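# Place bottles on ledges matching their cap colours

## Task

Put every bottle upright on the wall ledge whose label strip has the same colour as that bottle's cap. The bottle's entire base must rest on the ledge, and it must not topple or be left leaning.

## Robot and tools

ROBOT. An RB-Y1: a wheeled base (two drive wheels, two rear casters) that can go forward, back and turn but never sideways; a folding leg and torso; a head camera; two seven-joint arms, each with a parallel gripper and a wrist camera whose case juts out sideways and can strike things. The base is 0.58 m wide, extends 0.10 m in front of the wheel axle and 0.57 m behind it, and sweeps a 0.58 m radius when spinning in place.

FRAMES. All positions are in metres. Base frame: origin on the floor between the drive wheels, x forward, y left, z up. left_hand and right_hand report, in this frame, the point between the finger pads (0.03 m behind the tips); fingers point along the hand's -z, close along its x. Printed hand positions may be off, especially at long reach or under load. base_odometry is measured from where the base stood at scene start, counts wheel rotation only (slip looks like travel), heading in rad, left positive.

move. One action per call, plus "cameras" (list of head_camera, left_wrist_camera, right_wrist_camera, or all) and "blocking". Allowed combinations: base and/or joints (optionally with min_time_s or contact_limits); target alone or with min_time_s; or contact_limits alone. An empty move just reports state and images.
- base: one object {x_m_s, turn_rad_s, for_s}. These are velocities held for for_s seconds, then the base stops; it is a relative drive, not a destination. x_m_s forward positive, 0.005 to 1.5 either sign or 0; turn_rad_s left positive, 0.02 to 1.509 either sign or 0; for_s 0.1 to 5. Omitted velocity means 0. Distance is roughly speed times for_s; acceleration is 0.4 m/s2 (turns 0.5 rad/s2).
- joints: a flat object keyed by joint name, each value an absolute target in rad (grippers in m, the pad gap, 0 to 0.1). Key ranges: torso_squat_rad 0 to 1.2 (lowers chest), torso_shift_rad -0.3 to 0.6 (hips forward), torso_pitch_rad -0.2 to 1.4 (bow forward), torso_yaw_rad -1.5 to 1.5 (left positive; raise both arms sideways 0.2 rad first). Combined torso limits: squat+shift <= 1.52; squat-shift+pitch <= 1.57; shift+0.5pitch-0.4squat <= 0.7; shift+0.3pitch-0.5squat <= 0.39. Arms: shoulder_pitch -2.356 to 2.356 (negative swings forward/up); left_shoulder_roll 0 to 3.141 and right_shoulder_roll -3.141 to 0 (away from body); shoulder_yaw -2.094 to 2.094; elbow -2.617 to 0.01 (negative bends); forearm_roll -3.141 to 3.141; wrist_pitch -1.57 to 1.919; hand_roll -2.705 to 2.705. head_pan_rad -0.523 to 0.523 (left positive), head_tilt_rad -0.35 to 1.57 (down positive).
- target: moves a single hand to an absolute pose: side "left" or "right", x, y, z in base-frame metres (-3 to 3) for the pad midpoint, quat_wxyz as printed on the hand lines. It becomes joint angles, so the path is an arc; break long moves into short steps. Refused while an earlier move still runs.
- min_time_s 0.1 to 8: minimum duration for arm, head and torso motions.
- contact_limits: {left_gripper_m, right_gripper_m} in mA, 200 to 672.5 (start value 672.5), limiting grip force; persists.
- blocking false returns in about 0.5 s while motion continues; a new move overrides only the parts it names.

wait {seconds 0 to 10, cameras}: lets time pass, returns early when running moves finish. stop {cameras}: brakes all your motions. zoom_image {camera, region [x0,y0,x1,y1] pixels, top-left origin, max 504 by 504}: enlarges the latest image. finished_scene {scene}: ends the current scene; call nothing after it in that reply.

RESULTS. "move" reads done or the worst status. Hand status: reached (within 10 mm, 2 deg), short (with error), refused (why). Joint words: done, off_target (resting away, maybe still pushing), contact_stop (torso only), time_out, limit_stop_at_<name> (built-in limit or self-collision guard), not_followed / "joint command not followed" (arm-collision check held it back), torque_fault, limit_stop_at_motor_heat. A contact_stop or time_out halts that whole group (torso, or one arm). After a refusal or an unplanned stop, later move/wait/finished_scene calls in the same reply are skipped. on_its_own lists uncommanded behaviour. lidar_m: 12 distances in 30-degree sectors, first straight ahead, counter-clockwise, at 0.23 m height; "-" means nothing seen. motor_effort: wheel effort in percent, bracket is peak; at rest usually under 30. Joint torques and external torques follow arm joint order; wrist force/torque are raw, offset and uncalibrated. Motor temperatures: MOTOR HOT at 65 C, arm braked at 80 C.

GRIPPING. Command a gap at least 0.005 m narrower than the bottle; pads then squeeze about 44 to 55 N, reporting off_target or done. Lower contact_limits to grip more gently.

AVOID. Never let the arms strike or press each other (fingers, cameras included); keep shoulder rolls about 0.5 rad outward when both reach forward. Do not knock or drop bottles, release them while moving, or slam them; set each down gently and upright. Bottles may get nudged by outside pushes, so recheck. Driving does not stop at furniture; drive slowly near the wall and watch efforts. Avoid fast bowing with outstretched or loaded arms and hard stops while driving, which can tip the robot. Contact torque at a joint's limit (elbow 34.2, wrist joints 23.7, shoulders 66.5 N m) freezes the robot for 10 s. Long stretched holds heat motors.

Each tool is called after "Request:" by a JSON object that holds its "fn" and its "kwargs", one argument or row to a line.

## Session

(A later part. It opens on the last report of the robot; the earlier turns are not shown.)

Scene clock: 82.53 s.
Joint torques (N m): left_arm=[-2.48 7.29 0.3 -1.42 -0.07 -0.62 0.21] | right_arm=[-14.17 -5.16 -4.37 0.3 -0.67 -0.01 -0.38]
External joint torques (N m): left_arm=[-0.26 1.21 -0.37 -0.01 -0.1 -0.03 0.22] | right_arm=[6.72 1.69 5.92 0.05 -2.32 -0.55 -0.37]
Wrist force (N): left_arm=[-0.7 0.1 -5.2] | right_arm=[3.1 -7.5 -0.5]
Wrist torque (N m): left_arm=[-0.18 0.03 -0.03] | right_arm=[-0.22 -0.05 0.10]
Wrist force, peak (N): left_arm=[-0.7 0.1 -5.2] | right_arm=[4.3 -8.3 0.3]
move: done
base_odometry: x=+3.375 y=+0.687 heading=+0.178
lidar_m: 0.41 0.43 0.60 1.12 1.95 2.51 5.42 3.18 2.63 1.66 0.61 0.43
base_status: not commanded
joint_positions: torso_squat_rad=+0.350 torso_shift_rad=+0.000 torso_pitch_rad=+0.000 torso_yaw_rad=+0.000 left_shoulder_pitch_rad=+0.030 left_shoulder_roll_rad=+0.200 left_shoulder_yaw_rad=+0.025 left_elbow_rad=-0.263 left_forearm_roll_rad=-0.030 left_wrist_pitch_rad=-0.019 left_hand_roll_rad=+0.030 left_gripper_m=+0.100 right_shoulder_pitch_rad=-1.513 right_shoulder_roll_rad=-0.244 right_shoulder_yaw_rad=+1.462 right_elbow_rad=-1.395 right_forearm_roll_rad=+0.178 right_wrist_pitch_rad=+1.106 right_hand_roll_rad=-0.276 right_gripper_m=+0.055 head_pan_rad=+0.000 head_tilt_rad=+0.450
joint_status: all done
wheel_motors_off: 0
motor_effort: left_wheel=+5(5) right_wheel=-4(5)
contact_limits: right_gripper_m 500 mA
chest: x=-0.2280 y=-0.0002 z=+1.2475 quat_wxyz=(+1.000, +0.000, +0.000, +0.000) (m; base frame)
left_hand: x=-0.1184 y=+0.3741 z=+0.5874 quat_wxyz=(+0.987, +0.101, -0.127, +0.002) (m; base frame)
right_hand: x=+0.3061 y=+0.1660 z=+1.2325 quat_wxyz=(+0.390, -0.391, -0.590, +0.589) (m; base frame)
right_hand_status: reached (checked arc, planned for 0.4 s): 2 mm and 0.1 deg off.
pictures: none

Request:
{"fn": "move", "kwargs": {
  "joints": {"right_gripper_m": 0.1}
}}

Request:
{"fn": "move", "kwargs": {
  "target": {"side": "right", "x": 0.25, "y": 0.1424, "z": 1.242, "quat_wxyz": [0.3905, -0.3905, -0.5895, 0.5895]},
  "min_time_s": 0.6
}}

Request:
{"fn": "move", "kwargs": {
  "target": {"side": "right", "x": 0.185, "y": 0.115, "z": 1.248, "quat_wxyz": [0.3905, -0.3905, -0.5895, 0.5895]},
  "min_time_s": 0.6,
  "cameras": ["head_camera", "right_wrist_camera"]
}}

Request:
{"fn": "move", "kwargs": {
  "target": {"side": "right", "x": 0.19, "y": -0.05, "z": 1.36, "quat_wxyz": [0.4693, -0.4693, -0.5289, 0.5289]},
  "min_time_s": 0.9
}}

Request:
{"fn": "move", "kwargs": {
  "target": {"side": "right", "x": 0.185, "y": -0.22, "z": 1.43, "quat_wxyz": [0.5, -0.5, -0.5, 0.5]},
  "min_time_s": 0.9
}}

Request:
{"fn": "move", "kwargs": {
  "target": {"side": "right", "x": 0.19, "y": -0.43, "z": 1.43, "quat_wxyz": [0.5474, -0.5474, -0.4476, 0.4476]},
  "min_time_s": 1.0
}}

Request:
{"fn": "move", "kwargs": {
  "target": {"side": "right", "x": 0.205, "y": -0.615, "z": 1.43, "quat_wxyz": [0.5895, -0.5895, -0.3905, 0.3905]},
  "min_time_s": 0.9,
  "cameras": ["right_wrist_camera"]
}}

Scene clock: 85.27 s.
Joint torques (N m): left_arm=[-2.28 6.81 -0.19 -1.25 -0.03 -0.72 0.32] | right_arm=[-18.8 -6.36 -7.79 0.4 1.4 0.17 -0.15]
External joint torques (N m): left_arm=[-0.06 0.73 -0.87 0.17 -0.07 -0.13 0.33] | right_arm=[2.08 0.48 2.5 0.16 -0.25 -0.37 -0.14]
Wrist force (N): left_arm=[-0.6 -0.1 -4.7] | right_arm=[2.9 5.3 0.8]
Wrist torque (N m): left_arm=[-0.16 0.03 -0.04] | right_arm=[-0.34 0.06 -0.12]
Wrist force, peak (N): left_arm=[-0.8 -0.1 -5.1] | right_arm=[3.4 -8.6 -0.7]
move: done
base_odometry: x=+3.375 y=+0.687 heading=+0.178
lidar_m: 0.42 0.44 0.60 1.12 1.95 2.51 5.43 3.18 2.63 1.65 0.60 0.43
base_status: not commanded
joint_positions: torso_squat_rad=+0.350 torso_shift_rad=+0.000 torso_pitch_rad=+0.000 torso_yaw_rad=+0.000 left_shoulder_pitch_rad=+0.030 left_shoulder_roll_rad=+0.200 left_shoulder_yaw_rad=+0.025 left_elbow_rad=-0.263 left_forearm_roll_rad=-0.030 left_wrist_pitch_rad=-0.019 left_hand_roll_rad=+0.030 left_gripper_m=+0.100 right_shoulder_pitch_rad=-1.511 right_shoulder_roll_rad=-0.244 right_shoulder_yaw_rad=+1.463 right_elbow_rad=-1.395 right_forearm_roll_rad=+0.178 right_wrist_pitch_rad=+1.106 right_hand_roll_rad=-0.276 right_gripper_m=+0.100 head_pan_rad=+0.000 head_tilt_rad=+0.450
joint_status: all done
wheel_motors_off: 0
motor_effort: left_wheel=+5(5) right_wheel=-4(5)
contact_limits: right_gripper_m 500 mA
chest: x=-0.2280 y=-0.0002 z=+1.2475 quat_wxyz=(+1.000, +0.000, +0.000, +0.000) (m; base frame)
left_hand: x=-0.1184 y=+0.3741 z=+0.5874 quat_wxyz=(+0.987, +0.101, -0.127, +0.002) (m; base frame)
right_hand: x=+0.3060 y=+0.1659 z=+1.2315 quat_wxyz=(+0.390, -0.391, -0.590, +0.589) (m; base frame)
pictures: none

Scene clock: 86.80 s.
Joint torques (N m): left_arm=[-2.2 6.77 0.3 -1.43 -0.16 -0.76 0.16] | right_arm=[-17.86 -7.15 -10.15 0.02 1.71 -0.06 -0.08]
External joint torques (N m): left_arm=[0.02 0.68 -0.38 -0.02 -0.19 -0.16 0.17] | right_arm=[1.37 -1.03 0.79 0.38 -0.14 -0.49 -0.07]
Wrist force (N): left_arm=[-0.6 -0.2 -4.8] | right_arm=[3.1 4.6 0.4]
Wrist torque (N m): left_arm=[-0.15 0.04 -0.03] | right_arm=[-0.27 0.04 -0.29]
Wrist force, peak (N): left_arm=[-0.5 0.1 -5.2] | right_arm=[3.9 5.1 1.7]
move: done
base_odometry: x=+3.375 y=+0.687 heading=+0.178
lidar_m: 0.41 0.43 0.59 1.12 1.95 2.52 5.43 3.18 2.63 1.65 0.59 0.43
base_status: not commanded
joint_positions: torso_squat_rad=+0.350 torso_shift_rad=+0.000 torso_pitch_rad=+0.000 torso_yaw_rad=+0.000 left_shoulder_pitch_rad=+0.030 left_shoulder_roll_rad=+0.200 left_shoulder_yaw_rad=+0.025 left_elbow_rad=-0.263 left_forearm_roll_rad=-0.030 left_wrist_pitch_rad=-0.019 left_hand_roll_rad=+0.030 left_gripper_m=+0.100 right_shoulder_pitch_rad=-1.491 right_shoulder_roll_rad=-0.353 right_shoulder_yaw_rad=+1.452 right_elbow_rad=-1.742 right_forearm_roll_rad=+0.167 right_wrist_pitch_rad=+1.337 right_hand_roll_rad=-0.220 right_gripper_m=+0.100 head_pan_rad=+0.000 head_tilt_rad=+0.450
joint_status: all done
wheel_motors_off: 0
motor_effort: left_wheel=+4(5) right_wheel=-5(5)
contact_limits: right_gripper_m 500 mA
chest: x=-0.2280 y=-0.0002 z=+1.2475 quat_wxyz=(+1.000, +0.000, +0.000, +0.000) (m; base frame)
left_hand: x=-0.1184 y=+0.3741 z=+0.5874 quat_wxyz=(+0.987, +0.101, -0.127, +0.002) (m; base frame)
right_hand: x=+0.2501 y=+0.1425 z=+1.2420 quat_wxyz=(+0.390, -0.391, -0.590, +0.589) (m; base frame)
right_hand_status: reached (checked arc, planned for 0.7 s): 0 mm and 0.0 deg off.
pictures: none

Scene clock: 87.97 s.
Joint torques (N m): left_arm=[-2.5 6.85 0.2 -1.52 -0.13 -0.68 0.26] | right_arm=[-16.59 -6.24 -8.44 -0.85 1.86 0.17 0.01]
External joint torques (N m): left_arm=[-0.28 0.77 -0.48 -0.1 -0.16 -0.09 0.28] | right_arm=[0.59 -0.98 2.09 0.15 -0.08 -0.18 0.02]
Wrist force (N): left_arm=[-0.5 0.0 -4.7] | right_arm=[3.1 3.9 0.9]
Wrist torque (N m): left_arm=[-0.16 0.05 -0.03] | right_arm=[-0.21 0.07 -0.28]
Wrist force, peak (N): left_arm=[-0.8 0.0 -5.1] | right_arm=[3.9 5.9 2.2]
move: done
base_odometry: x=+3.375 y=+0.687 heading=+0.178
lidar_m: 0.41 0.43 0.60 1.13 1.95 2.51 5.43 3.17 2.63 1.65 0.60 0.43
base_status: not commanded
joint_positions: torso_squat_rad=+0.350 torso_shift_rad=+0.000 torso_pitch_rad=+0.000 torso_yaw_rad=+0.000 left_shoulder_pitch_rad=+0.030 left_shoulder_roll_rad=+0.200 left_shoulder_yaw_rad=+0.025 left_elbow_rad=-0.263 left_forearm_roll_rad=-0.030 left_wrist_pitch_rad=-0.019 left_hand_roll_rad=+0.030 left_gripper_m=+0.100 right_shoulder_pitch_rad=-1.466 right_shoulder_roll_rad=-0.411 right_shoulder_yaw_rad=+1.459 right_elbow_rad=-2.063 right_forearm_roll_rad=+0.182 right_wrist_pitch_rad=+1.594 right_hand_roll_rad=-0.177 right_gripper_m=+0.100 head_pan_rad=+0.000 head_tilt_rad=+0.450
joint_status: all done
wheel_motors_off: 0
motor_effort: left_wheel=+5(5) right_wheel=-4(4)
contact_limits: right_gripper_m 500 mA
chest: x=-0.2280 y=-0.0002 z=+1.2475 quat_wxyz=(+1.000, +0.000, +0.000, +0.000) (m; base frame)
left_hand: x=-0.1184 y=+0.3741 z=+0.5874 quat_wxyz=(+0.987, +0.101, -0.127, +0.002) (m; base frame)
right_hand: x=+0.1850 y=+0.1151 z=+1.2481 quat_wxyz=(+0.390, -0.390, -0.590, +0.589) (m; base frame)
right_hand_status: reached (checked arc, planned for 0.7 s): 0 mm and 0.0 deg off.
pictures: head_camera, right_wrist_camera
camera_calibration:
head_camera: T_world_to_cam=[[-0.0253937, -0.999329, 0.0264117, -0.0390773], [-0.401704, -0.0139928, -0.915663, 1.30115], [0.915418, -0.0338617, -0.401079, 0.71225], [0, 0, 0, 1]] pos_world=[-0.130323, 0.0032737, 1.47811]
right_wrist_camera: T_world_to_cam=[[0.374034, -0.925993, 0.0513405, -0.0315373], [-0.442719, -0.226922, -0.867471, 1.21779], [0.814922, 0.301734, -0.494832, 0.504298], [0, 0, 0, 1]] pos_world=[0.13997, 0.0949755, 1.30756]

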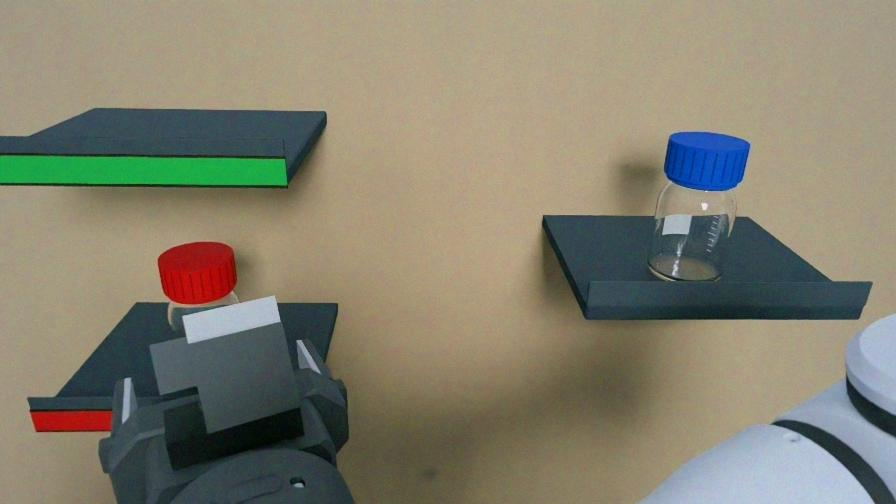

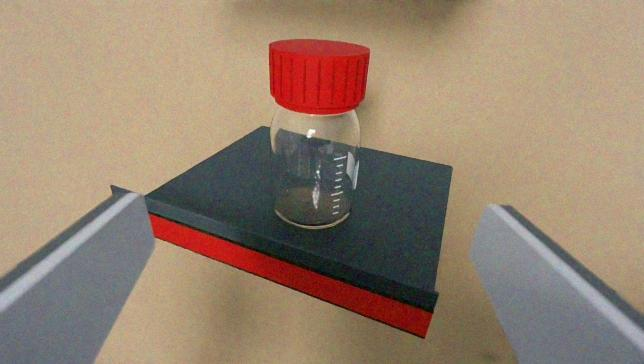

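Scene clock: 89.23 s.
Joint torques (N m): left_arm=[-2.51 7.28 0.11 -1.3 -0.11 -0.59 0.33] | right_arm=[-16.33 -5.9 -8.41 0.8 1.94 -0.12 -0.03]
External joint torques (N m): left_arm=[-0.28 1.19 -0.57 0.12 -0.15 0 0.34] | right_arm=[-0.25 -0.19 0.78 -0.27 0.02 -0.1 -0.03]
Wrist force (N): left_arm=[-0.5 -0.2 -4.9] | right_arm=[2.8 4.6 0.9]
Wrist torque (N m): left_arm=[-0.13 0.05 -0.05] | right_arm=[-0.27 0.05 -0.26]
Wrist force, peak (N): left_arm=[-0.5 0.2 -5.1] | right_arm=[3.5 5.4 0.7]
move: done
base_odometry: x=+3.375 y=+0.687 heading=+0.178
lidar_m: 0.42 0.43 0.59 1.12 1.95 2.51 5.43 3.17 2.63 1.65 0.60 0.43
base_status: not commanded
joint_positions: torso_squat_rad=+0.350 torso_shift_rad=+0.000 torso_pitch_rad=+0.000 torso_yaw_rad=+0.000 left_shoulder_pitch_rad=+0.030 left_shoulder_roll_rad=+0.200 left_shoulder_yaw_rad=+0.025 left_elbow_rad=-0.263 left_forearm_roll_rad=-0.030 left_wrist_pitch_rad=-0.019 left_hand_roll_rad=+0.030 left_gripper_m=+0.100 right_shoulder_pitch_rad=-1.470 right_shoulder_roll_rad=-0.852 right_shoulder_yaw_rad=+1.105 right_elbow_rad=-2.451 right_forearm_roll_rad=-0.137 right_wrist_pitch_rad=+1.831 right_hand_roll_rad=+0.009 right_gripper_m=+0.100 head_pan_rad=+0.000 head_tilt_rad=+0.450
joint_status: all done
wheel_motors_off: 0
motor_effort: left_wheel=+5(5) right_wheel=-5(5)
contact_limits: right_gripper_m 500 mA
chest: x=-0.2280 y=-0.0002 z=+1.2475 quat_wxyz=(+1.000, +0.000, +0.000, +0.000) (m; base frame)
left_hand: x=-0.1184 y=+0.3741 z=+0.5874 quat_wxyz=(+0.987, +0.101, -0.127, +0.002) (m; base frame)
right_hand: x=+0.1900 y=-0.0501 z=+1.3600 quat_wxyz=(+0.469, -0.470, -0.529, +0.529) (m; base frame)
right_hand_status: reached (checked arc, planned for 0.9 s): 0 mm and 0.0 deg off.
pictures: none

Scene clock: 90.60 s.
Joint torques (N m): left_arm=[-2.33 6.82 0.15 -1.43 -0.26 -0.69 0.28] | right_arm=[-9.47 -6.6 -7.96 4.02 1.99 0.1 0.07]
External joint torques (N m): left_arm=[-0.11 0.72 -0.53 -0.02 -0.3 -0.09 0.3] | right_arm=[1.23 -0.39 0.17 -0.33 0.07 0.15 0.08]
Wrist force (N): left_arm=[-0.3 -0.2 -4.7] | right_arm=[3.5 4.3 0.6]
Wrist torque (N m): left_arm=[-0.14 0.09 -0.04] | right_arm=[-0.16 0.13 -0.29]
Wrist force, peak (N): left_arm=[-0.6 0.2 -5.3] | right_arm=[5.0 5.2 0.7]
move: done
base_odometry: x=+3.375 y=+0.687 heading=+0.178
lidar_m: 0.42 0.43 0.60 1.13 1.95 2.52 5.43 3.18 2.64 1.65 0.59 0.43
base_status: not commanded
joint_positions: torso_squat_rad=+0.350 torso_shift_rad=+0.000 torso_pitch_rad=+0.000 torso_yaw_rad=+0.000 left_shoulder_pitch_rad=+0.030 left_shoulder_roll_rad=+0.200 left_shoulder_yaw_rad=+0.025 left_elbow_rad=-0.263 left_forearm_roll_rad=-0.030 left_wrist_pitch_rad=-0.019 left_hand_roll_rad=+0.030 left_gripper_m=+0.100 right_shoulder_pitch_rad=-1.281 right_shoulder_roll_rad=-1.616 right_shoulder_yaw_rad=+0.732 right_elbow_rad=-2.575 right_forearm_roll_rad=-0.522 right_wrist_pitch_rad=+1.371 right_hand_roll_rad=+0.024 right_gripper_m=+0.100 head_pan_rad=+0.000 head_tilt_rad=+0.450
joint_status: all done
wheel_motors_off: 0
motor_effort: left_wheel=+4(5) right_wheel=-4(5)
contact_limits: right_gripper_m 500 mA
chest: x=-0.2280 y=-0.0003 z=+1.2475 quat_wxyz=(+1.000, +0.000, +0.000, +0.000) (m; base frame)
left_hand: x=-0.1184 y=+0.3741 z=+0.5874 quat_wxyz=(+0.987, +0.101, -0.127, +0.002) (m; base frame)
right_hand: x=+0.1848 y=-0.2200 z=+1.4301 quat_wxyz=(+0.500, -0.501, -0.500, +0.499) (m; base frame)
right_hand_status: reached (checked arc, planned for 1.0 s): 0 mm and 0.1 deg off.
pictures: none

Scene clock: 92.10 s.
Joint torques (N m): left_arm=[-2.23 7.05 0.34 -1.63 -0.08 -0.82 0.27] | right_arm=[-5.14 -8.16 -8 4.4 0.96 0.82 0.05]
External joint torques (N m): left_arm=[-0.01 0.96 -0.34 -0.21 -0.11 -0.23 0.28] | right_arm=[0.61 0.03 1.34 -0.76 -0.05 0.23 0.06]
Wrist force (N): left_arm=[-0.7 -0.1 -4.8] | right_arm=[3.1 4.9 0.2]
Wrist torque (N m): left_arm=[-0.15 0.04 -0.04] | right_arm=[-0.32 0.11 -0.14]
Wrist force, peak (N): left_arm=[-0.5 0.1 -5.1] | right_arm=[3.7 5.3 0.6]
move: done
base_odometry: x=+3.375 y=+0.687 heading=+0.178
lidar_m: 0.41 0.43 0.59 1.12 1.96 2.52 5.42 3.17 2.63 1.65 0.59 0.43
base_status: not commanded
joint_positions: torso_squat_rad=+0.350 torso_shift_rad=+0.000 torso_pitch_rad=+0.000 torso_yaw_rad=+0.000 left_shoulder_pitch_rad=+0.030 left_shoulder_roll_rad=+0.200 left_shoulder_yaw_rad=+0.025 left_elbow_rad=-0.263 left_forearm_roll_rad=-0.030 left_wrist_pitch_rad=-0.019 left_hand_roll_rad=+0.030 left_gripper_m=+0.100 right_shoulder_pitch_rad=-1.103 right_shoulder_roll_rad=-2.262 right_shoulder_yaw_rad=+1.036 right_elbow_rad=-2.309 right_forearm_roll_rad=-0.243 right_wrist_pitch_rad=+0.622 right_hand_roll_rad=-0.305 right_gripper_m=+0.100 head_pan_rad=+0.000 head_tilt_rad=+0.450
joint_status: all done
wheel_motors_off: 0
motor_effort: left_wheel=+5(5) right_wheel=-3(5)
contact_limits: right_gripper_m 500 mA
chest: x=-0.2280 y=-0.0002 z=+1.2475 quat_wxyz=(+1.000, +0.000, +0.000, +0.000) (m; base frame)
left_hand: x=-0.1184 y=+0.3741 z=+0.5874 quat_wxyz=(+0.987, +0.101, -0.127, +0.002) (m; base frame)
right_hand: x=+0.1900 y=-0.4299 z=+1.4301 quat_wxyz=(+0.548, -0.547, -0.447, +0.448) (m; base frame)
right_hand_status: reached (checked arc, planned for 1.0 s): 0 mm and 0.1 deg off.
pictures: none

Scene clock: 93.53 s.
Joint torques (N m): left_arm=[-2.05 6.68 -0.09 -1.52 -0.08 -0.81 0.23] | right_arm=[-6.9 -12.64 -9.03 4.03 0.35 0.88 -0.17]
External joint torques (N m): left_arm=[0.18 0.58 -0.77 -0.1 -0.12 -0.21 0.25] | right_arm=[0.31 -0.99 1.96 -0.66 -0.09 0.11 -0.17]
Wrist force (N): left_arm=[-0.7 -0.1 -4.8] | right_arm=[3.3 4.8 0.5]
Wrist torque (N m): left_arm=[-0.15 0.02 -0.04] | right_arm=[-0.24 0.13 -0.14]
Wrist force, peak (N): left_arm=[-0.4 -0.1 -5.1] | right_arm=[4.4 5.8 -0.1]
move: done
base_odometry: x=+3.375 y=+0.687 heading=+0.178
lidar_m: 0.41 0.43 0.58 1.12 1.95 2.51 5.42 3.18 2.64 1.66 0.60 0.44
base_status: not commanded
joint_positions: torso_squat_rad=+0.350 torso_shift_rad=+0.000 torso_pitch_rad=+0.000 torso_yaw_rad=+0.000 left_shoulder_pitch_rad=+0.030 left_shoulder_roll_rad=+0.200 left_shoulder_yaw_rad=+0.025 left_elbow_rad=-0.263 left_forearm_roll_rad=-0.030 left_wrist_pitch_rad=-0.019 left_hand_roll_rad=+0.030 left_gripper_m=+0.100 right_shoulder_pitch_rad=-1.072 right_shoulder_roll_rad=-2.171 right_shoulder_yaw_rad=+1.219 right_elbow_rad=-1.744 right_forearm_roll_rad=-0.066 right_wrist_pitch_rad=+0.313 right_hand_roll_rad=-0.397 right_gripper_m=+0.100 head_pan_rad=+0.000 head_tilt_rad=+0.450
joint_status: all done
wheel_motors_off: 0
motor_effort: left_wheel=+5(5) right_wheel=-4(5)
contact_limits: right_gripper_m 500 mA
chest: x=-0.2280 y=-0.0002 z=+1.2475 quat_wxyz=(+1.000, +0.000, +0.000, +0.000) (m; base frame)
left_hand: x=-0.1184 y=+0.3741 z=+0.5874 quat_wxyz=(+0.987, +0.101, -0.127, +0.002) (m; base frame)
right_hand: x=+0.2050 y=-0.6149 z=+1.4301 quat_wxyz=(+0.590, -0.589, -0.390, +0.391) (m; base frame)
right_hand_status: reached (checked arc, planned for 0.9 s): 0 mm and 0.1 deg off.
pictures: right_wrist_camera
camera_calibration:
right_wrist_camera: T_world_to_cam=[[-0.405588, -0.912589, 0.0517633, -0.556851], [-0.472251, 0.160726, -0.866687, 1.46221], [0.782609, -0.375963, -0.49616, 0.390103], [0, 0, 0, 1]] pos_world=[0.159379, -0.596527, 1.48965]

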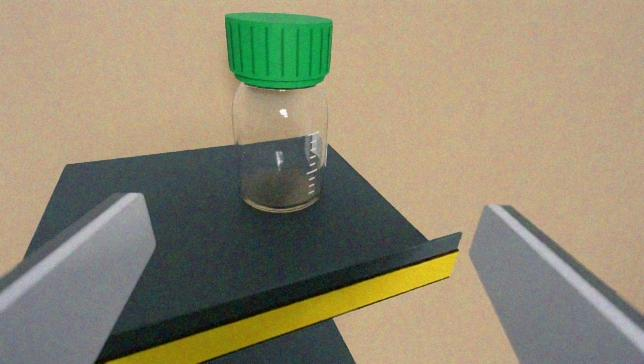

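Request:
{"fn": "move", "kwargs": {
  "target": {"side": "right", "x": 0.27, "y": -0.623, "z": 1.432, "quat_wxyz": [0.5895, -0.5895, -0.3905, 0.3905]},
  "min_time_s": 0.7
}}

Request:
{"fn": "move", "kwargs": {
  "target": {"side": "right", "x": 0.329, "y": -0.648, "z": 1.430, "quat_wxyz": [0.5895, -0.5895, -0.3905, 0.3905]},
  "min_time_s": 0.7,
  "cameras": ["right_wrist_camera"]
}}

Scene clock: 95.83 s.
Joint torques (N m): left_arm=[-2.22 7.03 0 -1.37 -0.11 -0.63 0.3] | right_arm=[-12.18 -15.16 -10.86 3.42 0.68 -0.09 -0.14]
External joint torques (N m): left_arm=[0.01 0.93 -0.68 0.05 -0.15 -0.04 0.31] | right_arm=[-0.93 -1.96 0.3 -0.1 0.15 -0.12 -0.14]
Wrist force (N): left_arm=[-0.3 -0.2 -4.8] | right_arm=[3.3 4.7 0.7]
Wrist torque (N m): left_arm=[-0.14 0.07 -0.04] | right_arm=[-0.30 0.12 -0.34]
Wrist force, peak (N): left_arm=[-0.4 0.0 -5.2] | right_arm=[3.9 5.8 0.3]
move: done
base_odometry: x=+3.375 y=+0.687 heading=+0.178
lidar_m: 0.41 0.43 0.60 1.12 1.95 2.51 5.43 3.17 2.63 1.66 0.60 0.43
base_status: not commanded
joint_positions: torso_squat_rad=+0.350 torso_shift_rad=+0.000 torso_pitch_rad=+0.000 torso_yaw_rad=+0.000 left_shoulder_pitch_rad=+0.030 left_shoulder_roll_rad=+0.200 left_shoulder_yaw_rad=+0.025 left_elbow_rad=-0.263 left_forearm_roll_rad=-0.030 left_wrist_pitch_rad=-0.019 left_hand_roll_rad=+0.030 left_gripper_m=+0.100 right_shoulder_pitch_rad=-1.082 right_shoulder_roll_rad=-1.910 right_shoulder_yaw_rad=+1.112 right_elbow_rad=-1.473 right_forearm_roll_rad=-0.329 right_wrist_pitch_rad=+0.305 right_hand_roll_rad=-0.015 right_gripper_m=+0.100 head_pan_rad=+0.000 head_tilt_rad=+0.450
joint_status: all done
wheel_motors_off: 0
motor_effort: left_wheel=+5(6) right_wheel=-3(5)
contact_limits: right_gripper_m 500 mA
chest: x=-0.2280 y=-0.0002 z=+1.2475 quat_wxyz=(+1.000, +0.000, +0.000, +0.000) (m; base frame)
left_hand: x=-0.1184 y=+0.3741 z=+0.5874 quat_wxyz=(+0.987, +0.101, -0.127, +0.002) (m; base frame)
right_hand: x=+0.2700 y=-0.6229 z=+1.4315 quat_wxyz=(+0.588, -0.591, -0.392, +0.390) (m; base frame)
right_hand_status: reached (checked arc, planned for 0.7 s): 0 mm and 0.4 deg off.
pictures: none

Scene clock: 96.97 s.
Joint torques (N m): left_arm=[-2.18 7.11 -0.27 -1.59 -0.13 -0.64 0.22] | right_arm=[-15.71 -13.41 -7.33 3.16 0.47 -0.67 0]
External joint torques (N m): left_arm=[0.04 1.01 -0.95 -0.17 -0.16 -0.04 0.23] | right_arm=[-0.33 -2.5 2.21 0.68 0.11 0.12 0.01]
Wrist force (N): left_arm=[-0.6 0.0 -4.9] | right_arm=[3.4 4.9 0.9]
Wrist torque (N m): left_arm=[-0.16 0.03 -0.02] | right_arm=[-0.31 0.14 -0.30]
Wrist force, peak (N): left_arm=[-0.4 0.0 -5.3] | right_arm=[4.6 5.6 0.8]
move: done
base_odometry: x=+3.375 y=+0.687 heading=+0.178
lidar_m: 0.42 0.43 0.60 1.12 1.95 2.52 5.42 3.17 2.64 1.66 0.60 0.44
base_status: not commanded
joint_positions: torso_squat_rad=+0.350 torso_shift_rad=+0.000 torso_pitch_rad=+0.000 torso_yaw_rad=+0.000 left_shoulder_pitch_rad=+0.030 left_shoulder_roll_rad=+0.200 left_shoulder_yaw_rad=+0.025 left_elbow_rad=-0.263 left_forearm_roll_rad=-0.030 left_wrist_pitch_rad=-0.019 left_hand_roll_rad=+0.030 left_gripper_m=+0.100 right_shoulder_pitch_rad=-1.308 right_shoulder_roll_rad=-1.635 right_shoulder_yaw_rad=+1.275 right_elbow_rad=-1.044 right_forearm_roll_rad=-0.657 right_wrist_pitch_rad=+0.183 right_hand_roll_rad=+0.411 right_gripper_m=+0.100 head_pan_rad=+0.000 head_tilt_rad=+0.450
joint_status: all done
wheel_motors_off: 0
motor_effort: left_wheel=+5(5) right_wheel=-4(5)
contact_limits: right_gripper_m 500 mA
chest: x=-0.2280 y=-0.0002 z=+1.2475 quat_wxyz=(+1.000, +0.000, +0.000, +0.000) (m; base frame)
left_hand: x=-0.1184 y=+0.3741 z=+0.5874 quat_wxyz=(+0.987, +0.101, -0.127, +0.002) (m; base frame)
right_hand: x=+0.3288 y=-0.6480 z=+1.4300 quat_wxyz=(+0.587, -0.594, -0.392, +0.386) (m; base frame)
right_hand_status: reached (checked arc, planned for 0.8 s): 0 mm and 0.8 deg off.
pictures: right_wrist_camera
camera_calibration:
right_wrist_camera: T_world_to_cam=[[-0.410503, -0.910469, 0.0503328, -0.531785], [-0.45952, 0.158876, -0.873842, 1.53073], [0.78761, -0.381844, -0.483597, 0.257249], [0, 0, 0, 1]] pos_world=[0.282487, -0.62914, 1.48878]

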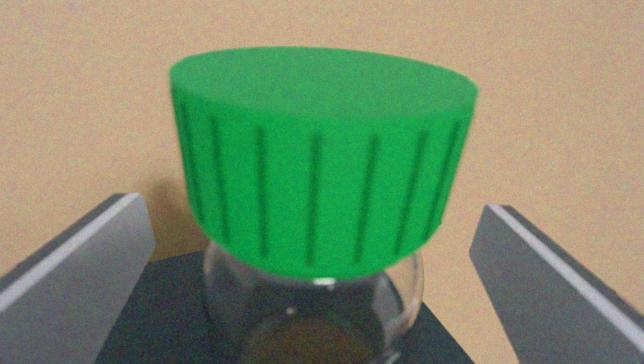

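Request:
{"fn": "move", "kwargs": {
  "joints": {"right_gripper_m": 0.045}
}}

Request:
{"fn": "move", "kwargs": {
  "target": {"side": "right", "x": 0.329, "y": -0.648, "z": 1.458, "quat_wxyz": [0.5895, -0.5895, -0.3905, 0.3905]},
  "min_time_s": 0.6
}}

Request:
{"fn": "move", "kwargs": {
  "target": {"side": "right", "x": 0.26, "y": -0.619, "z": 1.462, "quat_wxyz": [0.5895, -0.5895, -0.3905, 0.3905]},
  "min_time_s": 0.7
}}

Request:
{"fn": "move", "kwargs": {
  "target": {"side": "right", "x": 0.185, "y": -0.585, "z": 1.465, "quat_wxyz": [0.5895, -0.5895, -0.3905, 0.3905]},
  "min_time_s": 0.7,
  "cameras": ["right_wrist_camera"]
}}

Scene clock: 98.97 s.
Joint torques (N m): left_arm=[-2.08 7.02 0.08 -1.54 -0.2 -0.57 0.24] | right_arm=[-16.07 -13.04 -7.17 2.59 0.33 -0.73 -0.11]
External joint torques (N m): left_arm=[0.15 0.92 -0.6 -0.12 -0.24 0.02 0.25] | right_arm=[-0.68 -2.17 2.37 0.11 -0.03 0.06 -0.1]
Wrist force (N): left_arm=[-0.5 0.0 -4.8] | right_arm=[4.1 4.4 1.3]
Wrist torque (N m): left_arm=[-0.18 0.04 -0.04] | right_arm=[-0.24 0.16 -0.30]
Wrist force, peak (N): left_arm=[-0.5 -0.1 -5.2] | right_arm=[4.2 5.1 0.3]
move: off_target
base_odometry: x=+3.375 y=+0.687 heading=+0.178
lidar_m: 0.41 0.44 0.60 1.12 1.95 2.51 5.42 3.17 2.64 1.66 0.59 0.43
base_status: not commanded
joint_positions: torso_squat_rad=+0.350 torso_shift_rad=+0.000 torso_pitch_rad=+0.000 torso_yaw_rad=+0.000 left_shoulder_pitch_rad=+0.030 left_shoulder_roll_rad=+0.200 left_shoulder_yaw_rad=+0.025 left_elbow_rad=-0.263 left_forearm_roll_rad=-0.030 left_wrist_pitch_rad=-0.019 left_hand_roll_rad=+0.030 left_gripper_m=+0.100 right_shoulder_pitch_rad=-1.308 right_shoulder_roll_rad=-1.635 right_shoulder_yaw_rad=+1.275 right_elbow_rad=-1.044 right_forearm_roll_rad=-0.657 right_wrist_pitch_rad=+0.183 right_hand_roll_rad=+0.411 right_gripper_m=+0.055 head_pan_rad=+0.000 head_tilt_rad=+0.450
joint_status: right_gripper_m off_target (ended at +0.055, target +0.045)
wheel_motors_off: 0
motor_effort: left_wheel=+5(6) right_wheel=-4(6)
contact_limits: right_gripper_m 500 mA
chest: x=-0.2280 y=-0.0002 z=+1.2475 quat_wxyz=(+1.000, +0.000, +0.000, +0.000) (m; base frame)
left_hand: x=-0.1184 y=+0.3741 z=+0.5874 quat_wxyz=(+0.987, +0.101, -0.127, +0.002) (m; base frame)
right_hand: x=+0.3288 y=-0.6480 z=+1.4300 quat_wxyz=(+0.587, -0.594, -0.392, +0.386) (m; base frame)
pictures: none

Scene clock: 99.90 s.
Joint torques (N m): left_arm=[-2.47 6.75 0.46 -1.34 -0.2 -0.73 0.32] | right_arm=[-16.8 -6.98 -6.79 3.04 0.6 -1.54 -0.23]
External joint torques (N m): left_arm=[-0.25 0.65 -0.22 0.08 -0.23 -0.14 0.33] | right_arm=[-1.27 -0.1 2.2 0.3 0.23 -0.23 -0.22]
Wrist force (N): left_arm=[-0.6 -0.3 -4.9] | right_arm=[2.8 5.8 0.7]
Wrist torque (N m): left_arm=[-0.12 0.04 -0.05] | right_arm=[-0.23 0.00 -0.32]
Wrist force, peak (N): left_arm=[-0.6 0.1 -5.1] | right_arm=[3.5 6.8 0.2]
move: done
base_odometry: x=+3.375 y=+0.687 heading=+0.178
lidar_m: 0.42 0.43 0.60 1.12 1.95 2.51 5.42 3.17 2.63 1.65 0.59 0.44
base_status: not commanded
joint_positions: torso_squat_rad=+0.350 torso_shift_rad=+0.000 torso_pitch_rad=+0.000 torso_yaw_rad=+0.000 left_shoulder_pitch_rad=+0.030 left_shoulder_roll_rad=+0.200 left_shoulder_yaw_rad=+0.025 left_elbow_rad=-0.263 left_forearm_roll_rad=-0.030 left_wrist_pitch_rad=-0.019 left_hand_roll_rad=+0.030 left_gripper_m=+0.100 right_shoulder_pitch_rad=-1.512 right_shoulder_roll_rad=-1.626 right_shoulder_yaw_rad=+1.456 right_elbow_rad=-0.983 right_forearm_roll_rad=-1.002 right_wrist_pitch_rad=+0.190 right_hand_roll_rad=+0.722 right_gripper_m=+0.055 head_pan_rad=+0.000 head_tilt_rad=+0.450
joint_status: all done
wheel_motors_off: 0
motor_effort: left_wheel=+5(6) right_wheel=-4(5)
contact_limits: right_gripper_m 500 mA
chest: x=-0.2280 y=-0.0002 z=+1.2475 quat_wxyz=(+1.000, +0.000, +0.000, +0.000) (m; base frame)
left_hand: x=-0.1184 y=+0.3741 z=+0.5874 quat_wxyz=(+0.987, +0.101, -0.127, +0.002) (m; base frame)
right_hand: x=+0.3289 y=-0.6479 z=+1.4580 quat_wxyz=(+0.588, -0.594, -0.390, +0.386) (m; base frame)
right_hand_status: reached (checked arc, planned for 0.6 s): 0 mm and 0.8 deg off.
pictures: none

Scene clock: 101.07 s.
Joint torques (N m): left_arm=[-2.58 6.93 0.19 -1.56 -0.15 -0.61 0.31] | right_arm=[-12.18 -5.78 -11.3 3.04 0.53 -0.97 0.06]
External joint torques (N m): left_arm=[-0.36 0.83 -0.49 -0.15 -0.19 -0.01 0.32] | right_arm=[-1.53 -0.96 -0.23 -0.2 -0.08 -0.21 0.07]
Wrist force (N): left_arm=[-0.5 0.0 -4.6] | right_arm=[3.5 5.7 0.5]
Wrist torque (N m): left_arm=[-0.16 0.04 -0.03] | right_arm=[-0.21 0.10 -0.12]
Wrist force, peak (N): left_arm=[-0.8 -0.4 -5.2] | right_arm=[4.0 7.9 -0.3]
move: done
base_odometry: x=+3.375 y=+0.687 heading=+0.178
lidar_m: 0.41 0.43 0.60 1.12 1.94 2.51 5.42 3.18 2.63 1.65 0.60 0.44
base_status: not commanded
joint_positions: torso_squat_rad=+0.350 torso_shift_rad=+0.000 torso_pitch_rad=+0.000 torso_yaw_rad=+0.000 left_shoulder_pitch_rad=+0.030 left_shoulder_roll_rad=+0.200 left_shoulder_yaw_rad=+0.025 left_elbow_rad=-0.263 left_forearm_roll_rad=-0.030 left_wrist_pitch_rad=-0.019 left_hand_roll_rad=+0.030 left_gripper_m=+0.100 right_shoulder_pitch_rad=-1.522 right_shoulder_roll_rad=-1.939 right_shoulder_yaw_rad=+1.442 right_elbow_rad=-1.468 right_forearm_roll_rad=-0.723 right_wrist_pitch_rad=+0.331 right_hand_roll_rad=+0.399 right_gripper_m=+0.055 head_pan_rad=+0.000 head_tilt_rad=+0.450
joint_status: all done
wheel_motors_off: 0
motor_effort: left_wheel=+5(6) right_wheel=-3(5)
contact_limits: right_gripper_m 500 mA
chest: x=-0.2280 y=-0.0003 z=+1.2475 quat_wxyz=(+1.000, +0.000, +0.000, +0.000) (m; base frame)
left_hand: x=-0.1184 y=+0.3741 z=+0.5874 quat_wxyz=(+0.987, +0.101, -0.127, +0.002) (m; base frame)
right_hand: x=+0.2599 y=-0.6192 z=+1.4621 quat_wxyz=(+0.591, -0.585, -0.390, +0.395) (m; base frame)
right_hand_status: reached (checked arc, planned for 0.8 s): 0 mm and 0.7 deg off.
pictures: none

Scene clock: 102.17 s.
Joint torques (N m): left_arm=[-2.14 6.77 0.15 -1.26 -0.13 -0.7 0.19] | right_arm=[-7.92 -3.01 -10.93 3.71 0.8 -0.75 0.03]
External joint torques (N m): left_arm=[0.08 0.67 -0.53 0.16 -0.16 -0.1 0.2] | right_arm=[-2.11 -0.73 0.26 0.05 -0.02 -0.23 0.04]
Wrist force (N): left_arm=[-0.4 0.1 -4.8] | right_arm=[3.4 6.0 1.3]
Wrist torque (N m): left_arm=[-0.17 0.07 -0.03] | right_arm=[-0.19 0.13 -0.11]
Wrist force, peak (N): left_arm=[-0.4 -0.3 -5.2] | right_arm=[4.8 6.3 1.5]
move: done
base_odometry: x=+3.375 y=+0.687 heading=+0.178
lidar_m: 0.40 0.43 0.59 1.12 1.95 2.51 5.42 3.17 2.63 1.65 0.60 0.44
base_status: not commanded
joint_positions: torso_squat_rad=+0.350 torso_shift_rad=+0.000 torso_pitch_rad=+0.000 torso_yaw_rad=+0.000 left_shoulder_pitch_rad=+0.030 left_shoulder_roll_rad=+0.200 left_shoulder_yaw_rad=+0.025 left_elbow_rad=-0.263 left_forearm_roll_rad=-0.030 left_wrist_pitch_rad=-0.019 left_hand_roll_rad=+0.030 left_gripper_m=+0.100 right_shoulder_pitch_rad=-1.560 right_shoulder_roll_rad=-2.223 right_shoulder_yaw_rad=+1.438 right_elbow_rad=-1.864 right_forearm_roll_rad=-0.632 right_wrist_pitch_rad=+0.447 right_hand_roll_rad=+0.267 right_gripper_m=+0.055 head_pan_rad=+0.000 head_tilt_rad=+0.450
joint_status: all done
wheel_motors_off: 0
motor_effort: left_wheel=+4(5) right_wheel=-3(4)
contact_limits: right_gripper_m 500 mA
chest: x=-0.2280 y=-0.0002 z=+1.2475 quat_wxyz=(+1.000, +0.000, +0.000, +0.000) (m; base frame)
left_hand: x=-0.1184 y=+0.3741 z=+0.5874 quat_wxyz=(+0.987, +0.101, -0.127, +0.002) (m; base frame)
right_hand: x=+0.1851 y=-0.5851 z=+1.4648 quat_wxyz=(+0.590, -0.589, -0.390, +0.391) (m; base frame)
right_hand_status: reached (checked arc, planned for 0.7 s): 0 mm and 0.1 deg off.
pictures: right_wrist_camera
camera_calibration:
right_wrist_camera: T_world_to_cam=[[-0.404499, -0.913085, 0.0515413, -0.539701], [-0.472778, 0.160534, -0.866435, 1.4776], [0.782855, -0.37484, -0.496622, 0.435314], [0, 0, 0, 1]] pos_world=[0.139482, -0.566825, 1.52425]

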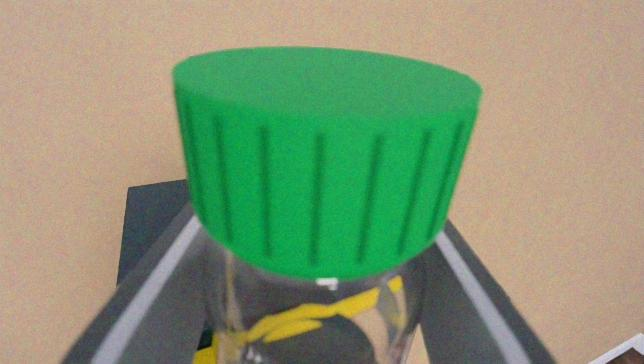

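Request:
{"fn": "move", "kwargs": {
  "target": {"side": "right", "x": 0.185, "y": -0.36, "z": 1.465, "quat_wxyz": [0.5244, -0.5244, -0.4744, 0.4744]},
  "min_time_s": 0.9
}}

Request:
{"fn": "move", "kwargs": {
  "target": {"side": "right", "x": 0.182, "y": -0.10, "z": 1.465, "quat_wxyz": [0.4744, -0.4744, -0.5244, 0.5244]},
  "min_time_s": 1.0
}}

Request:
{"fn": "move", "kwargs": {
  "target": {"side": "right", "x": 0.194, "y": 0.125, "z": 1.462, "quat_wxyz": [0.4419, -0.4419, -0.552, 0.552]},
  "min_time_s": 1.0,
  "cameras": ["right_wrist_camera"]
}}

Request:
{"fn": "move", "kwargs": {
  "target": {"side": "right", "x": 0.255, "y": 0.1405, "z": 1.46, "quat_wxyz": [0.4419, -0.4419, -0.552, 0.552]},
  "min_time_s": 0.6
}}

Request:
{"fn": "move", "kwargs": {
  "target": {"side": "right", "x": 0.31, "y": 0.1545, "z": 1.456, "quat_wxyz": [0.4419, -0.4419, -0.552, 0.552]},
  "min_time_s": 0.6
}}

Request:
{"fn": "move", "kwargs": {
  "target": {"side": "right", "x": 0.31, "y": 0.1545, "z": 1.435, "quat_wxyz": [0.4419, -0.4419, -0.552, 0.552]},
  "min_time_s": 0.6,
  "cameras": ["right_wrist_camera"]
}}

Scene clock: 104.87 s.
Joint torques (N m): left_arm=[-2.51 6.81 -0.11 -1.45 -0.21 -0.72 0.21] | right_arm=[-7.63 -1.83 -8.85 5.62 1.52 -0.22 0.04]
External joint torques (N m): left_arm=[-0.28 0.71 -0.79 -0.03 -0.24 -0.12 0.22] | right_arm=[-1.36 -0.81 0.08 0.49 0.16 0.01 0.05]
Wrist force (N): left_arm=[-0.4 -0.2 -4.8] | right_arm=[2.8 5.2 0.5]
Wrist torque (N m): left_arm=[-0.15 0.07 -0.02] | right_arm=[-0.12 0.01 -0.13]
Wrist force, peak (N): left_arm=[-0.9 0.2 -5.1] | right_arm=[4.3 7.6 1.6]
move: done
base_odometry: x=+3.375 y=+0.687 heading=+0.178
lidar_m: 0.41 0.43 0.60 1.12 1.96 2.52 5.42 3.17 2.63 1.65 0.59 0.43
base_status: not commanded
joint_positions: torso_squat_rad=+0.350 torso_shift_rad=+0.000 torso_pitch_rad=+0.000 torso_yaw_rad=+0.000 left_shoulder_pitch_rad=+0.030 left_shoulder_roll_rad=+0.200 left_shoulder_yaw_rad=+0.025 left_elbow_rad=-0.263 left_forearm_roll_rad=-0.030 left_wrist_pitch_rad=-0.019 left_hand_roll_rad=+0.030 left_gripper_m=+0.100 right_shoulder_pitch_rad=-1.668 right_shoulder_roll_rad=-2.132 right_shoulder_yaw_rad=+1.256 right_elbow_rad=-2.373 right_forearm_roll_rad=-0.651 right_wrist_pitch_rad=+0.785 right_hand_roll_rad=+0.116 right_gripper_m=+0.055 head_pan_rad=+0.000 head_tilt_rad=+0.450
joint_status: all done
wheel_motors_off: 0
motor_effort: left_wheel=+4(4) right_wheel=-4(4)
contact_limits: right_gripper_m 500 mA
chest: x=-0.2280 y=-0.0002 z=+1.2475 quat_wxyz=(+1.000, +0.000, +0.000, +0.000) (m; base frame)
left_hand: x=-0.1184 y=+0.3741 z=+0.5874 quat_wxyz=(+0.987, +0.101, -0.127, +0.002) (m; base frame)
right_hand: x=+0.1848 y=-0.3600 z=+1.4650 quat_wxyz=(+0.524, -0.524, -0.475, +0.475) (m; base frame)
right_hand_status: reached (checked arc, planned for 0.9 s): 0 mm and 0.1 deg off.
pictures: none

Scene clock: 106.73 s.
Joint torques (N m): left_arm=[-2.29 6.92 0.27 -1.37 -0.04 -0.68 0.3] | right_arm=[-14.27 -5.89 -7.93 5.25 2.09 -0.13 -0.03]
External joint torques (N m): left_arm=[-0.08 0.83 -0.41 0.05 -0.08 -0.08 0.31] | right_arm=[-1.06 -2.16 0.02 -0.18 0.12 -0.29 -0.03]
Wrist force (N): left_arm=[-0.6 -0.2 -4.9] | right_arm=[2.8 6.0 0.1]
Wrist torque (N m): left_arm=[-0.14 0.05 -0.02] | right_arm=[-0.24 0.07 -0.09]
Wrist force, peak (N): left_arm=[-0.8 -0.2 -5.0] | right_arm=[5.5 6.2 -0.6]
move: done
base_odometry: x=+3.375 y=+0.687 heading=+0.178
lidar_m: 0.41 0.43 0.59 1.12 1.95 2.52 5.42 3.17 2.63 1.65 0.60 0.44
base_status: not commanded
joint_positions: torso_squat_rad=+0.350 torso_shift_rad=+0.000 torso_pitch_rad=+0.000 torso_yaw_rad=+0.000 left_shoulder_pitch_rad=+0.030 left_shoulder_roll_rad=+0.200 left_shoulder_yaw_rad=+0.025 left_elbow_rad=-0.263 left_forearm_roll_rad=-0.030 left_wrist_pitch_rad=-0.019 left_hand_roll_rad=+0.030 left_gripper_m=+0.100 right_shoulder_pitch_rad=-1.907 right_shoulder_roll_rad=-1.249 right_shoulder_yaw_rad=+1.138 right_elbow_rad=-2.419 right_forearm_roll_rad=-0.651 right_wrist_pitch_rad=+1.558 right_hand_roll_rad=-0.080 right_gripper_m=+0.055 head_pan_rad=+0.000 head_tilt_rad=+0.450
joint_status: all done
wheel_motors_off: 0
motor_effort: left_wheel=+5(5) right_wheel=-4(5)
contact_limits: right_gripper_m 500 mA
chest: x=-0.2280 y=-0.0002 z=+1.2475 quat_wxyz=(+1.000, +0.000, +0.000, +0.000) (m; base frame)
left_hand: x=-0.1184 y=+0.3741 z=+0.5874 quat_wxyz=(+0.987, +0.101, -0.127, +0.002) (m; base frame)
right_hand: x=+0.1820 y=-0.0999 z=+1.4647 quat_wxyz=(+0.474, -0.474, -0.524, +0.525) (m; base frame)
right_hand_status: reached (checked arc, planned for 1.1 s): 0 mm and 0.1 deg off.
pictures: none

Scene clock: 108.10 s.
Joint torques (N m): left_arm=[-2.37 7.19 0.12 -1.34 -0.01 -0.6 0.29] | right_arm=[-16.8 -13.38 -7.22 4.65 2.15 0.52 -0.22]
External joint torques (N m): left_arm=[-0.15 1.1 -0.56 0.07 -0.05 0 0.3] | right_arm=[-1 -2.87 1.94 0.05 0.18 0.33 -0.22]
Wrist force (N): left_arm=[-0.5 -0.1 -4.7] | right_arm=[3.6 6.1 0.6]
Wrist torque (N m): left_arm=[-0.17 0.05 -0.03] | right_arm=[-0.26 0.15 -0.13]
Wrist force, peak (N): left_arm=[-0.4 0.3 -5.1] | right_arm=[5.0 6.7 0.6]
move: done
base_odometry: x=+3.375 y=+0.687 heading=+0.178
lidar_m: 0.41 0.43 0.60 1.12 1.96 2.51 5.42 3.17 2.63 1.66 0.60 0.44
base_status: not commanded
joint_positions: torso_squat_rad=+0.350 torso_shift_rad=+0.000 torso_pitch_rad=+0.000 torso_yaw_rad=+0.000 left_shoulder_pitch_rad=+0.030 left_shoulder_roll_rad=+0.200 left_shoulder_yaw_rad=+0.025 left_elbow_rad=-0.263 left_forearm_roll_rad=-0.030 left_wrist_pitch_rad=-0.019 left_hand_roll_rad=+0.030 left_gripper_m=+0.100 right_shoulder_pitch_rad=-2.094 right_shoulder_roll_rad=-0.498 right_shoulder_yaw_rad=+1.223 right_elbow_rad=-1.808 right_forearm_roll_rad=-0.537 right_wrist_pitch_rad=+1.603 right_hand_roll_rad=-0.096 right_gripper_m=+0.055 head_pan_rad=+0.000 head_tilt_rad=+0.450
joint_status: all done
wheel_motors_off: 0
motor_effort: left_wheel=+4(5) right_wheel=-3(4)
contact_limits: right_gripper_m 500 mA
chest: x=-0.2280 y=-0.0002 z=+1.2475 quat_wxyz=(+1.000, +0.000, +0.000, +0.000) (m; base frame)
left_hand: x=-0.1184 y=+0.3741 z=+0.5873 quat_wxyz=(+0.987, +0.101, -0.127, +0.002) (m; base frame)
right_hand: x=+0.1933 y=+0.1246 z=+1.4616 quat_wxyz=(+0.442, -0.442, -0.552, +0.552) (m; base frame)
right_hand_status: reached (checked arc, planned for 1.0 s): 1 mm and 0.1 deg off.
pictures: right_wrist_camera
camera_calibration:
right_wrist_camera: T_world_to_cam=[[0.203305, -0.977762, 0.051465, 0.00250189], [-0.475923, -0.14462, -0.867515, 1.40505], [0.855666, 0.151877, -0.494741, 0.610988], [0, 0, 0, 1]] pos_world=[0.145385, 0.11285, 1.52106]

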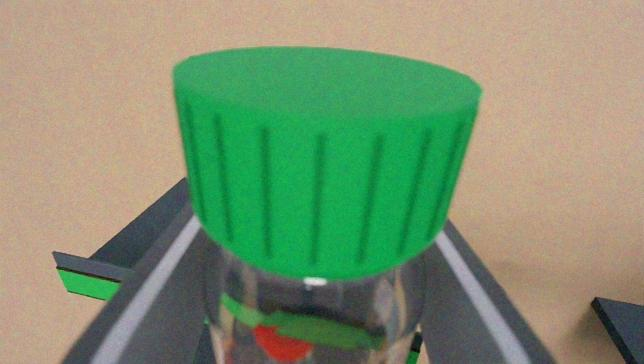

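Scene clock: 109.13 s.
Joint torques (N m): left_arm=[-2.25 6.97 -0.07 -1.53 -0.09 -0.7 0.23] | right_arm=[-18.64 -13.35 -7.95 3.83 2.19 0.5 -0.07]
External joint torques (N m): left_arm=[-0.04 0.89 -0.75 -0.11 -0.13 -0.1 0.25] | right_arm=[-0.63 -1.98 1.36 -0.33 0.26 0.45 -0.06]
Wrist force (N): left_arm=[-0.4 -0.3 -4.8] | right_arm=[3.3 6.2 0.5]
Wrist torque (N m): left_arm=[-0.14 0.06 -0.04] | right_arm=[-0.27 0.06 -0.33]
Wrist force, peak (N): left_arm=[-0.6 -0.2 -5.1] | right_arm=[4.2 8.6 -0.7]
move: done
base_odometry: x=+3.375 y=+0.687 heading=+0.178
lidar_m: 0.42 0.43 0.60 1.13 1.95 2.51 5.42 3.18 2.64 1.66 0.61 0.44
base_status: not commanded
joint_positions: torso_squat_rad=+0.350 torso_shift_rad=+0.000 torso_pitch_rad=+0.000 torso_yaw_rad=+0.000 left_shoulder_pitch_rad=+0.030 left_shoulder_roll_rad=+0.200 left_shoulder_yaw_rad=+0.025 left_elbow_rad=-0.263 left_forearm_roll_rad=-0.030 left_wrist_pitch_rad=-0.019 left_hand_roll_rad=+0.030 left_gripper_m=+0.100 right_shoulder_pitch_rad=-2.048 right_shoulder_roll_rad=-0.431 right_shoulder_yaw_rad=+1.264 right_elbow_rad=-1.545 right_forearm_roll_rad=-0.472 right_wrist_pitch_rad=+1.396 right_hand_roll_rad=-0.027 right_gripper_m=+0.055 head_pan_rad=+0.000 head_tilt_rad=+0.450
joint_status: all done
wheel_motors_off: 0
motor_effort: left_wheel=+5(5) right_wheel=-4(5)
contact_limits: right_gripper_m 500 mA
chest: x=-0.2280 y=-0.0002 z=+1.2475 quat_wxyz=(+1.000, +0.000, +0.000, +0.000) (m; base frame)
left_hand: x=-0.1184 y=+0.3741 z=+0.5873 quat_wxyz=(+0.987, +0.101, -0.127, +0.002) (m; base frame)
right_hand: x=+0.2549 y=+0.1404 z=+1.4599 quat_wxyz=(+0.442, -0.442, -0.552, +0.552) (m; base frame)
right_hand_status: reached (checked arc, planned for 0.6 s): 0 mm and 0.0 deg off.
pictures: none

Scene clock: 110.53 s.
Joint torques (N m): left_arm=[-2.68 6.83 0.11 -1.58 -0.13 -0.7 0.17] | right_arm=[-19.89 -13.61 -7.04 3.52 2.14 0.2 -0.08]
External joint torques (N m): left_arm=[-0.46 0.74 -0.57 -0.16 -0.16 -0.11 0.18] | right_arm=[-0.04 -1.35 1.6 -0.17 0.33 0.28 -0.07]
Wrist force (N): left_arm=[-0.8 0.0 -4.8] | right_arm=[3.1 6.0 0.7]
Wrist torque (N m): left_arm=[-0.18 0.02 -0.03] | right_arm=[-0.22 0.06 -0.26]
Wrist force, peak (N): left_arm=[-0.4 -0.2 -5.1] | right_arm=[4.9 8.0 0.6]
move: done
base_odometry: x=+3.375 y=+0.687 heading=+0.178
lidar_m: 0.42 0.43 0.61 1.12 1.96 2.51 5.42 3.17 2.63 1.65 0.60 0.44
base_status: not commanded
joint_positions: torso_squat_rad=+0.350 torso_shift_rad=+0.000 torso_pitch_rad=+0.000 torso_yaw_rad=+0.000 left_shoulder_pitch_rad=+0.030 left_shoulder_roll_rad=+0.200 left_shoulder_yaw_rad=+0.025 left_elbow_rad=-0.263 left_forearm_roll_rad=-0.030 left_wrist_pitch_rad=-0.019 left_hand_roll_rad=+0.030 left_gripper_m=+0.100 right_shoulder_pitch_rad=-2.017 right_shoulder_roll_rad=-0.329 right_shoulder_yaw_rad=+1.287 right_elbow_rad=-1.246 right_forearm_roll_rad=-0.435 right_wrist_pitch_rad=+1.192 right_hand_roll_rad=+0.037 right_gripper_m=+0.055 head_pan_rad=+0.000 head_tilt_rad=+0.450
joint_status: all done
wheel_motors_off: 0
motor_effort: left_wheel=+4(5) right_wheel=-4(5)
contact_limits: right_gripper_m 500 mA
chest: x=-0.2280 y=-0.0002 z=+1.2475 quat_wxyz=(+1.000, +0.000, +0.000, +0.000) (m; base frame)
left_hand: x=-0.1184 y=+0.3741 z=+0.5874 quat_wxyz=(+0.987, +0.101, -0.127, +0.002) (m; base frame)
right_hand: x=+0.3098 y=+0.1545 z=+1.4559 quat_wxyz=(+0.442, -0.442, -0.552, +0.552) (m; base frame)
right_hand_status: reached (checked arc, planned for 0.6 s): 0 mm and 0.0 deg off.
pictures: none

Scene clock: 111.47 s.
Joint torques (N m): left_arm=[-2.32 6.97 -0.1 -1.46 -0.11 -0.67 0.26] | right_arm=[-19.34 -13.09 -6.18 3.15 2.15 0.36 0]
External joint torques (N m): left_arm=[-0.11 0.89 -0.77 -0.04 -0.15 -0.08 0.28] | right_arm=[0.64 -1.08 2.71 -0.46 0.32 0.35 0.01]
Wrist force (N): left_arm=[-0.7 0.1 -4.9] | right_arm=[3.3 6.9 0.4]
Wrist torque (N m): left_arm=[-0.17 0.04 -0.03] | right_arm=[-0.37 0.09 -0.12]
Wrist force, peak (N): left_arm=[-0.7 0.3 -5.1] | right_arm=[4.0 7.1 0.6]
move: done
base_odometry: x=+3.375 y=+0.687 heading=+0.178
lidar_m: 0.42 0.44 0.60 1.12 1.95 2.51 5.42 3.17 2.64 1.66 0.60 0.44
base_status: not commanded
joint_positions: torso_squat_rad=+0.350 torso_shift_rad=+0.000 torso_pitch_rad=+0.000 torso_yaw_rad=+0.000 left_shoulder_pitch_rad=+0.030 left_shoulder_roll_rad=+0.200 left_shoulder_yaw_rad=+0.025 left_elbow_rad=-0.263 left_forearm_roll_rad=-0.030 left_wrist_pitch_rad=-0.019 left_hand_roll_rad=+0.030 left_gripper_m=+0.100 right_shoulder_pitch_rad=-1.986 right_shoulder_roll_rad=-0.324 right_shoulder_yaw_rad=+1.311 right_elbow_rad=-1.281 right_forearm_roll_rad=-0.398 right_wrist_pitch_rad=+1.208 right_hand_roll_rad=-0.008 right_gripper_m=+0.055 head_pan_rad=+0.000 head_tilt_rad=+0.450
joint_status: all done
wheel_motors_off: 0
motor_effort: left_wheel=+4(5) right_wheel=-4(5)
contact_limits: right_gripper_m 500 mA
chest: x=-0.2280 y=-0.0002 z=+1.2475 quat_wxyz=(+1.000, +0.000, +0.000, +0.000) (m; base frame)
left_hand: x=-0.1184 y=+0.3741 z=+0.5874 quat_wxyz=(+0.987, +0.101, -0.127, +0.002) (m; base frame)
right_hand: x=+0.3099 y=+0.1549 z=+1.4354 quat_wxyz=(+0.442, -0.441, -0.552, +0.553) (m; base frame)
right_hand_status: reached (checked arc, planned for 0.6 s): 1 mm and 0.1 deg off.
pictures: right_wrist_camera
camera_calibration:
right_wrist_camera: T_world_to_cam=[[0.203062, -0.977825, 0.0512361, 0.0102379], [-0.478288, -0.144712, -0.866198, 1.44105], [0.854404, 0.151386, -0.497067, 0.497396], [0, 0, 0, 1]] pos_world=[0.26218, 0.143249, 1.49495]

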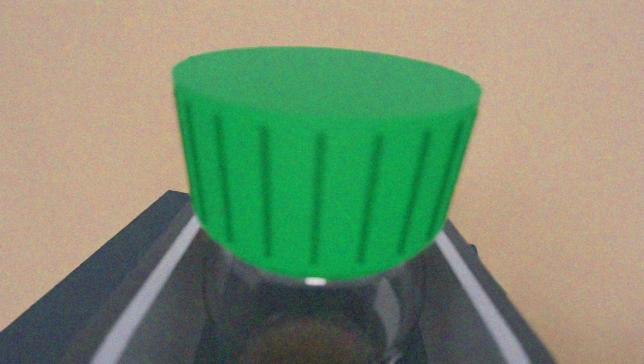

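Request:
{"fn": "move", "kwargs": {
  "target": {"side": "right", "x": 0.31, "y": 0.1545, "z": 1.4305, "quat_wxyz": [0.4419, -0.4419, -0.552, 0.552]},
  "min_time_s": 0.4
}}

Scene clock: 112.40 s.
Joint torques (N m): left_arm=[-1.86 7.27 0 -1.48 -0.16 -0.56 0.2] | right_arm=[-19.02 -12.8 -6.51 3.03 2.04 0.42 0.06]
External joint torques (N m): left_arm=[0.36 1.18 -0.68 -0.07 -0.19 0.03 0.21] | right_arm=[1 -0.87 2.44 -0.56 0.21 0.38 0.07]
Wrist force (N): left_arm=[-0.6 0.0 -4.8] | right_arm=[3.7 6.3 0.2]
Wrist torque (N m): left_arm=[-0.15 0.04 -0.05] | right_arm=[-0.27 0.15 -0.05]
Wrist force, peak (N): left_arm=[-0.3 0.2 -5.2] | right_arm=[4.2 7.1 -0.2]
move: done
base_odometry: x=+3.375 y=+0.687 heading=+0.178
lidar_m: 0.42 0.43 0.59 1.12 1.95 2.52 5.42 3.17 2.64 1.65 0.59 0.43
base_status: not commanded
joint_positions: torso_squat_rad=+0.350 torso_shift_rad=+0.000 torso_pitch_rad=+0.000 torso_yaw_rad=+0.000 left_shoulder_pitch_rad=+0.030 left_shoulder_roll_rad=+0.200 left_shoulder_yaw_rad=+0.025 left_elbow_rad=-0.263 left_forearm_roll_rad=-0.030 left_wrist_pitch_rad=-0.019 left_hand_roll_rad=+0.030 left_gripper_m=+0.100 right_shoulder_pitch_rad=-1.977 right_shoulder_roll_rad=-0.323 right_shoulder_yaw_rad=+1.318 right_elbow_rad=-1.291 right_forearm_roll_rad=-0.386 right_wrist_pitch_rad=+1.213 right_hand_roll_rad=-0.020 right_gripper_m=+0.055 head_pan_rad=+0.000 head_tilt_rad=+0.450
joint_status: all done
wheel_motors_off: 0
motor_effort: left_wheel=+4(5) right_wheel=-3(4)
contact_limits: right_gripper_m 500 mA
chest: x=-0.2280 y=-0.0002 z=+1.2475 quat_wxyz=(+1.000, +0.000, +0.000, +0.000) (m; base frame)
left_hand: x=-0.1184 y=+0.3741 z=+0.5874 quat_wxyz=(+0.987, +0.101, -0.127, +0.002) (m; base frame)
right_hand: x=+0.3100 y=+0.1545 z=+1.4307 quat_wxyz=(+0.442, -0.442, -0.552, +0.552) (m; base frame)
right_hand_status: reached (checked arc, planned for 0.4 s): 0 mm and 0.0 deg off.
pictures: none

Request:
{"fn": "move", "kwargs": {
  "target": {"side": "right", "x": 0.31, "y": 0.1545, "z": 1.4265, "quat_wxyz": [0.4419, -0.4419, -0.552, 0.552]},
  "min_time_s": 0.4
}}

Scene clock: 113.30 s.
Joint torques (N m): left_arm=[-2.2 6.71 0.26 -1.44 -0.07 -0.66 0.28] | right_arm=[-14.42 -10.37 -4.55 1.92 -0.29 0.4 -0.25]
External joint torques (N m): left_arm=[0.02 0.63 -0.42 -0.02 -0.1 -0.06 0.29] | right_arm=[5.61 1.52 4.43 -1.66 -2.12 0.35 -0.24]
Wrist force (N): left_arm=[-0.5 -0.1 -4.8] | right_arm=[4.1 -4.7 0.2]
Wrist torque (N m): left_arm=[-0.15 0.07 -0.03] | right_arm=[-0.54 0.10 -0.19]
Wrist force, peak (N): left_arm=[-0.6 -0.1 -5.3] | right_arm=[4.1 6.9 0.2]
move: done
base_odometry: x=+3.375 y=+0.687 heading=+0.178
lidar_m: 0.41 0.44 0.60 1.12 1.95 2.51 5.43 3.17 2.64 1.66 0.60 0.44
base_status: not commanded
joint_positions: torso_squat_rad=+0.350 torso_shift_rad=+0.000 torso_pitch_rad=+0.000 torso_yaw_rad=+0.000 left_shoulder_pitch_rad=+0.030 left_shoulder_roll_rad=+0.200 left_shoulder_yaw_rad=+0.025 left_elbow_rad=-0.263 left_forearm_roll_rad=-0.030 left_wrist_pitch_rad=-0.019 left_hand_roll_rad=+0.030 left_gripper_m=+0.100 right_shoulder_pitch_rad=-1.972 right_shoulder_roll_rad=-0.323 right_shoulder_yaw_rad=+1.322 right_elbow_rad=-1.298 right_forearm_roll_rad=-0.377 right_wrist_pitch_rad=+1.217 right_hand_roll_rad=-0.029 right_gripper_m=+0.055 head_pan_rad=+0.000 head_tilt_rad=+0.450
joint_status: all done
wheel_motors_off: 0
motor_effort: left_wheel=+4(5) right_wheel=-3(5)
contact_limits: right_gripper_m 500 mA
chest: x=-0.2280 y=-0.0002 z=+1.2475 quat_wxyz=(+1.000, +0.000, +0.000, +0.000) (m; base frame)
left_hand: x=-0.1184 y=+0.3741 z=+0.5874 quat_wxyz=(+0.987, +0.101, -0.127, +0.002) (m; base frame)
right_hand: x=+0.3098 y=+0.1544 z=+1.4279 quat_wxyz=(+0.442, -0.442, -0.553, +0.551) (m; base frame)
right_hand_status: reached (checked arc, planned for 0.4 s): 1 mm and 0.1 deg off.
pictures: none


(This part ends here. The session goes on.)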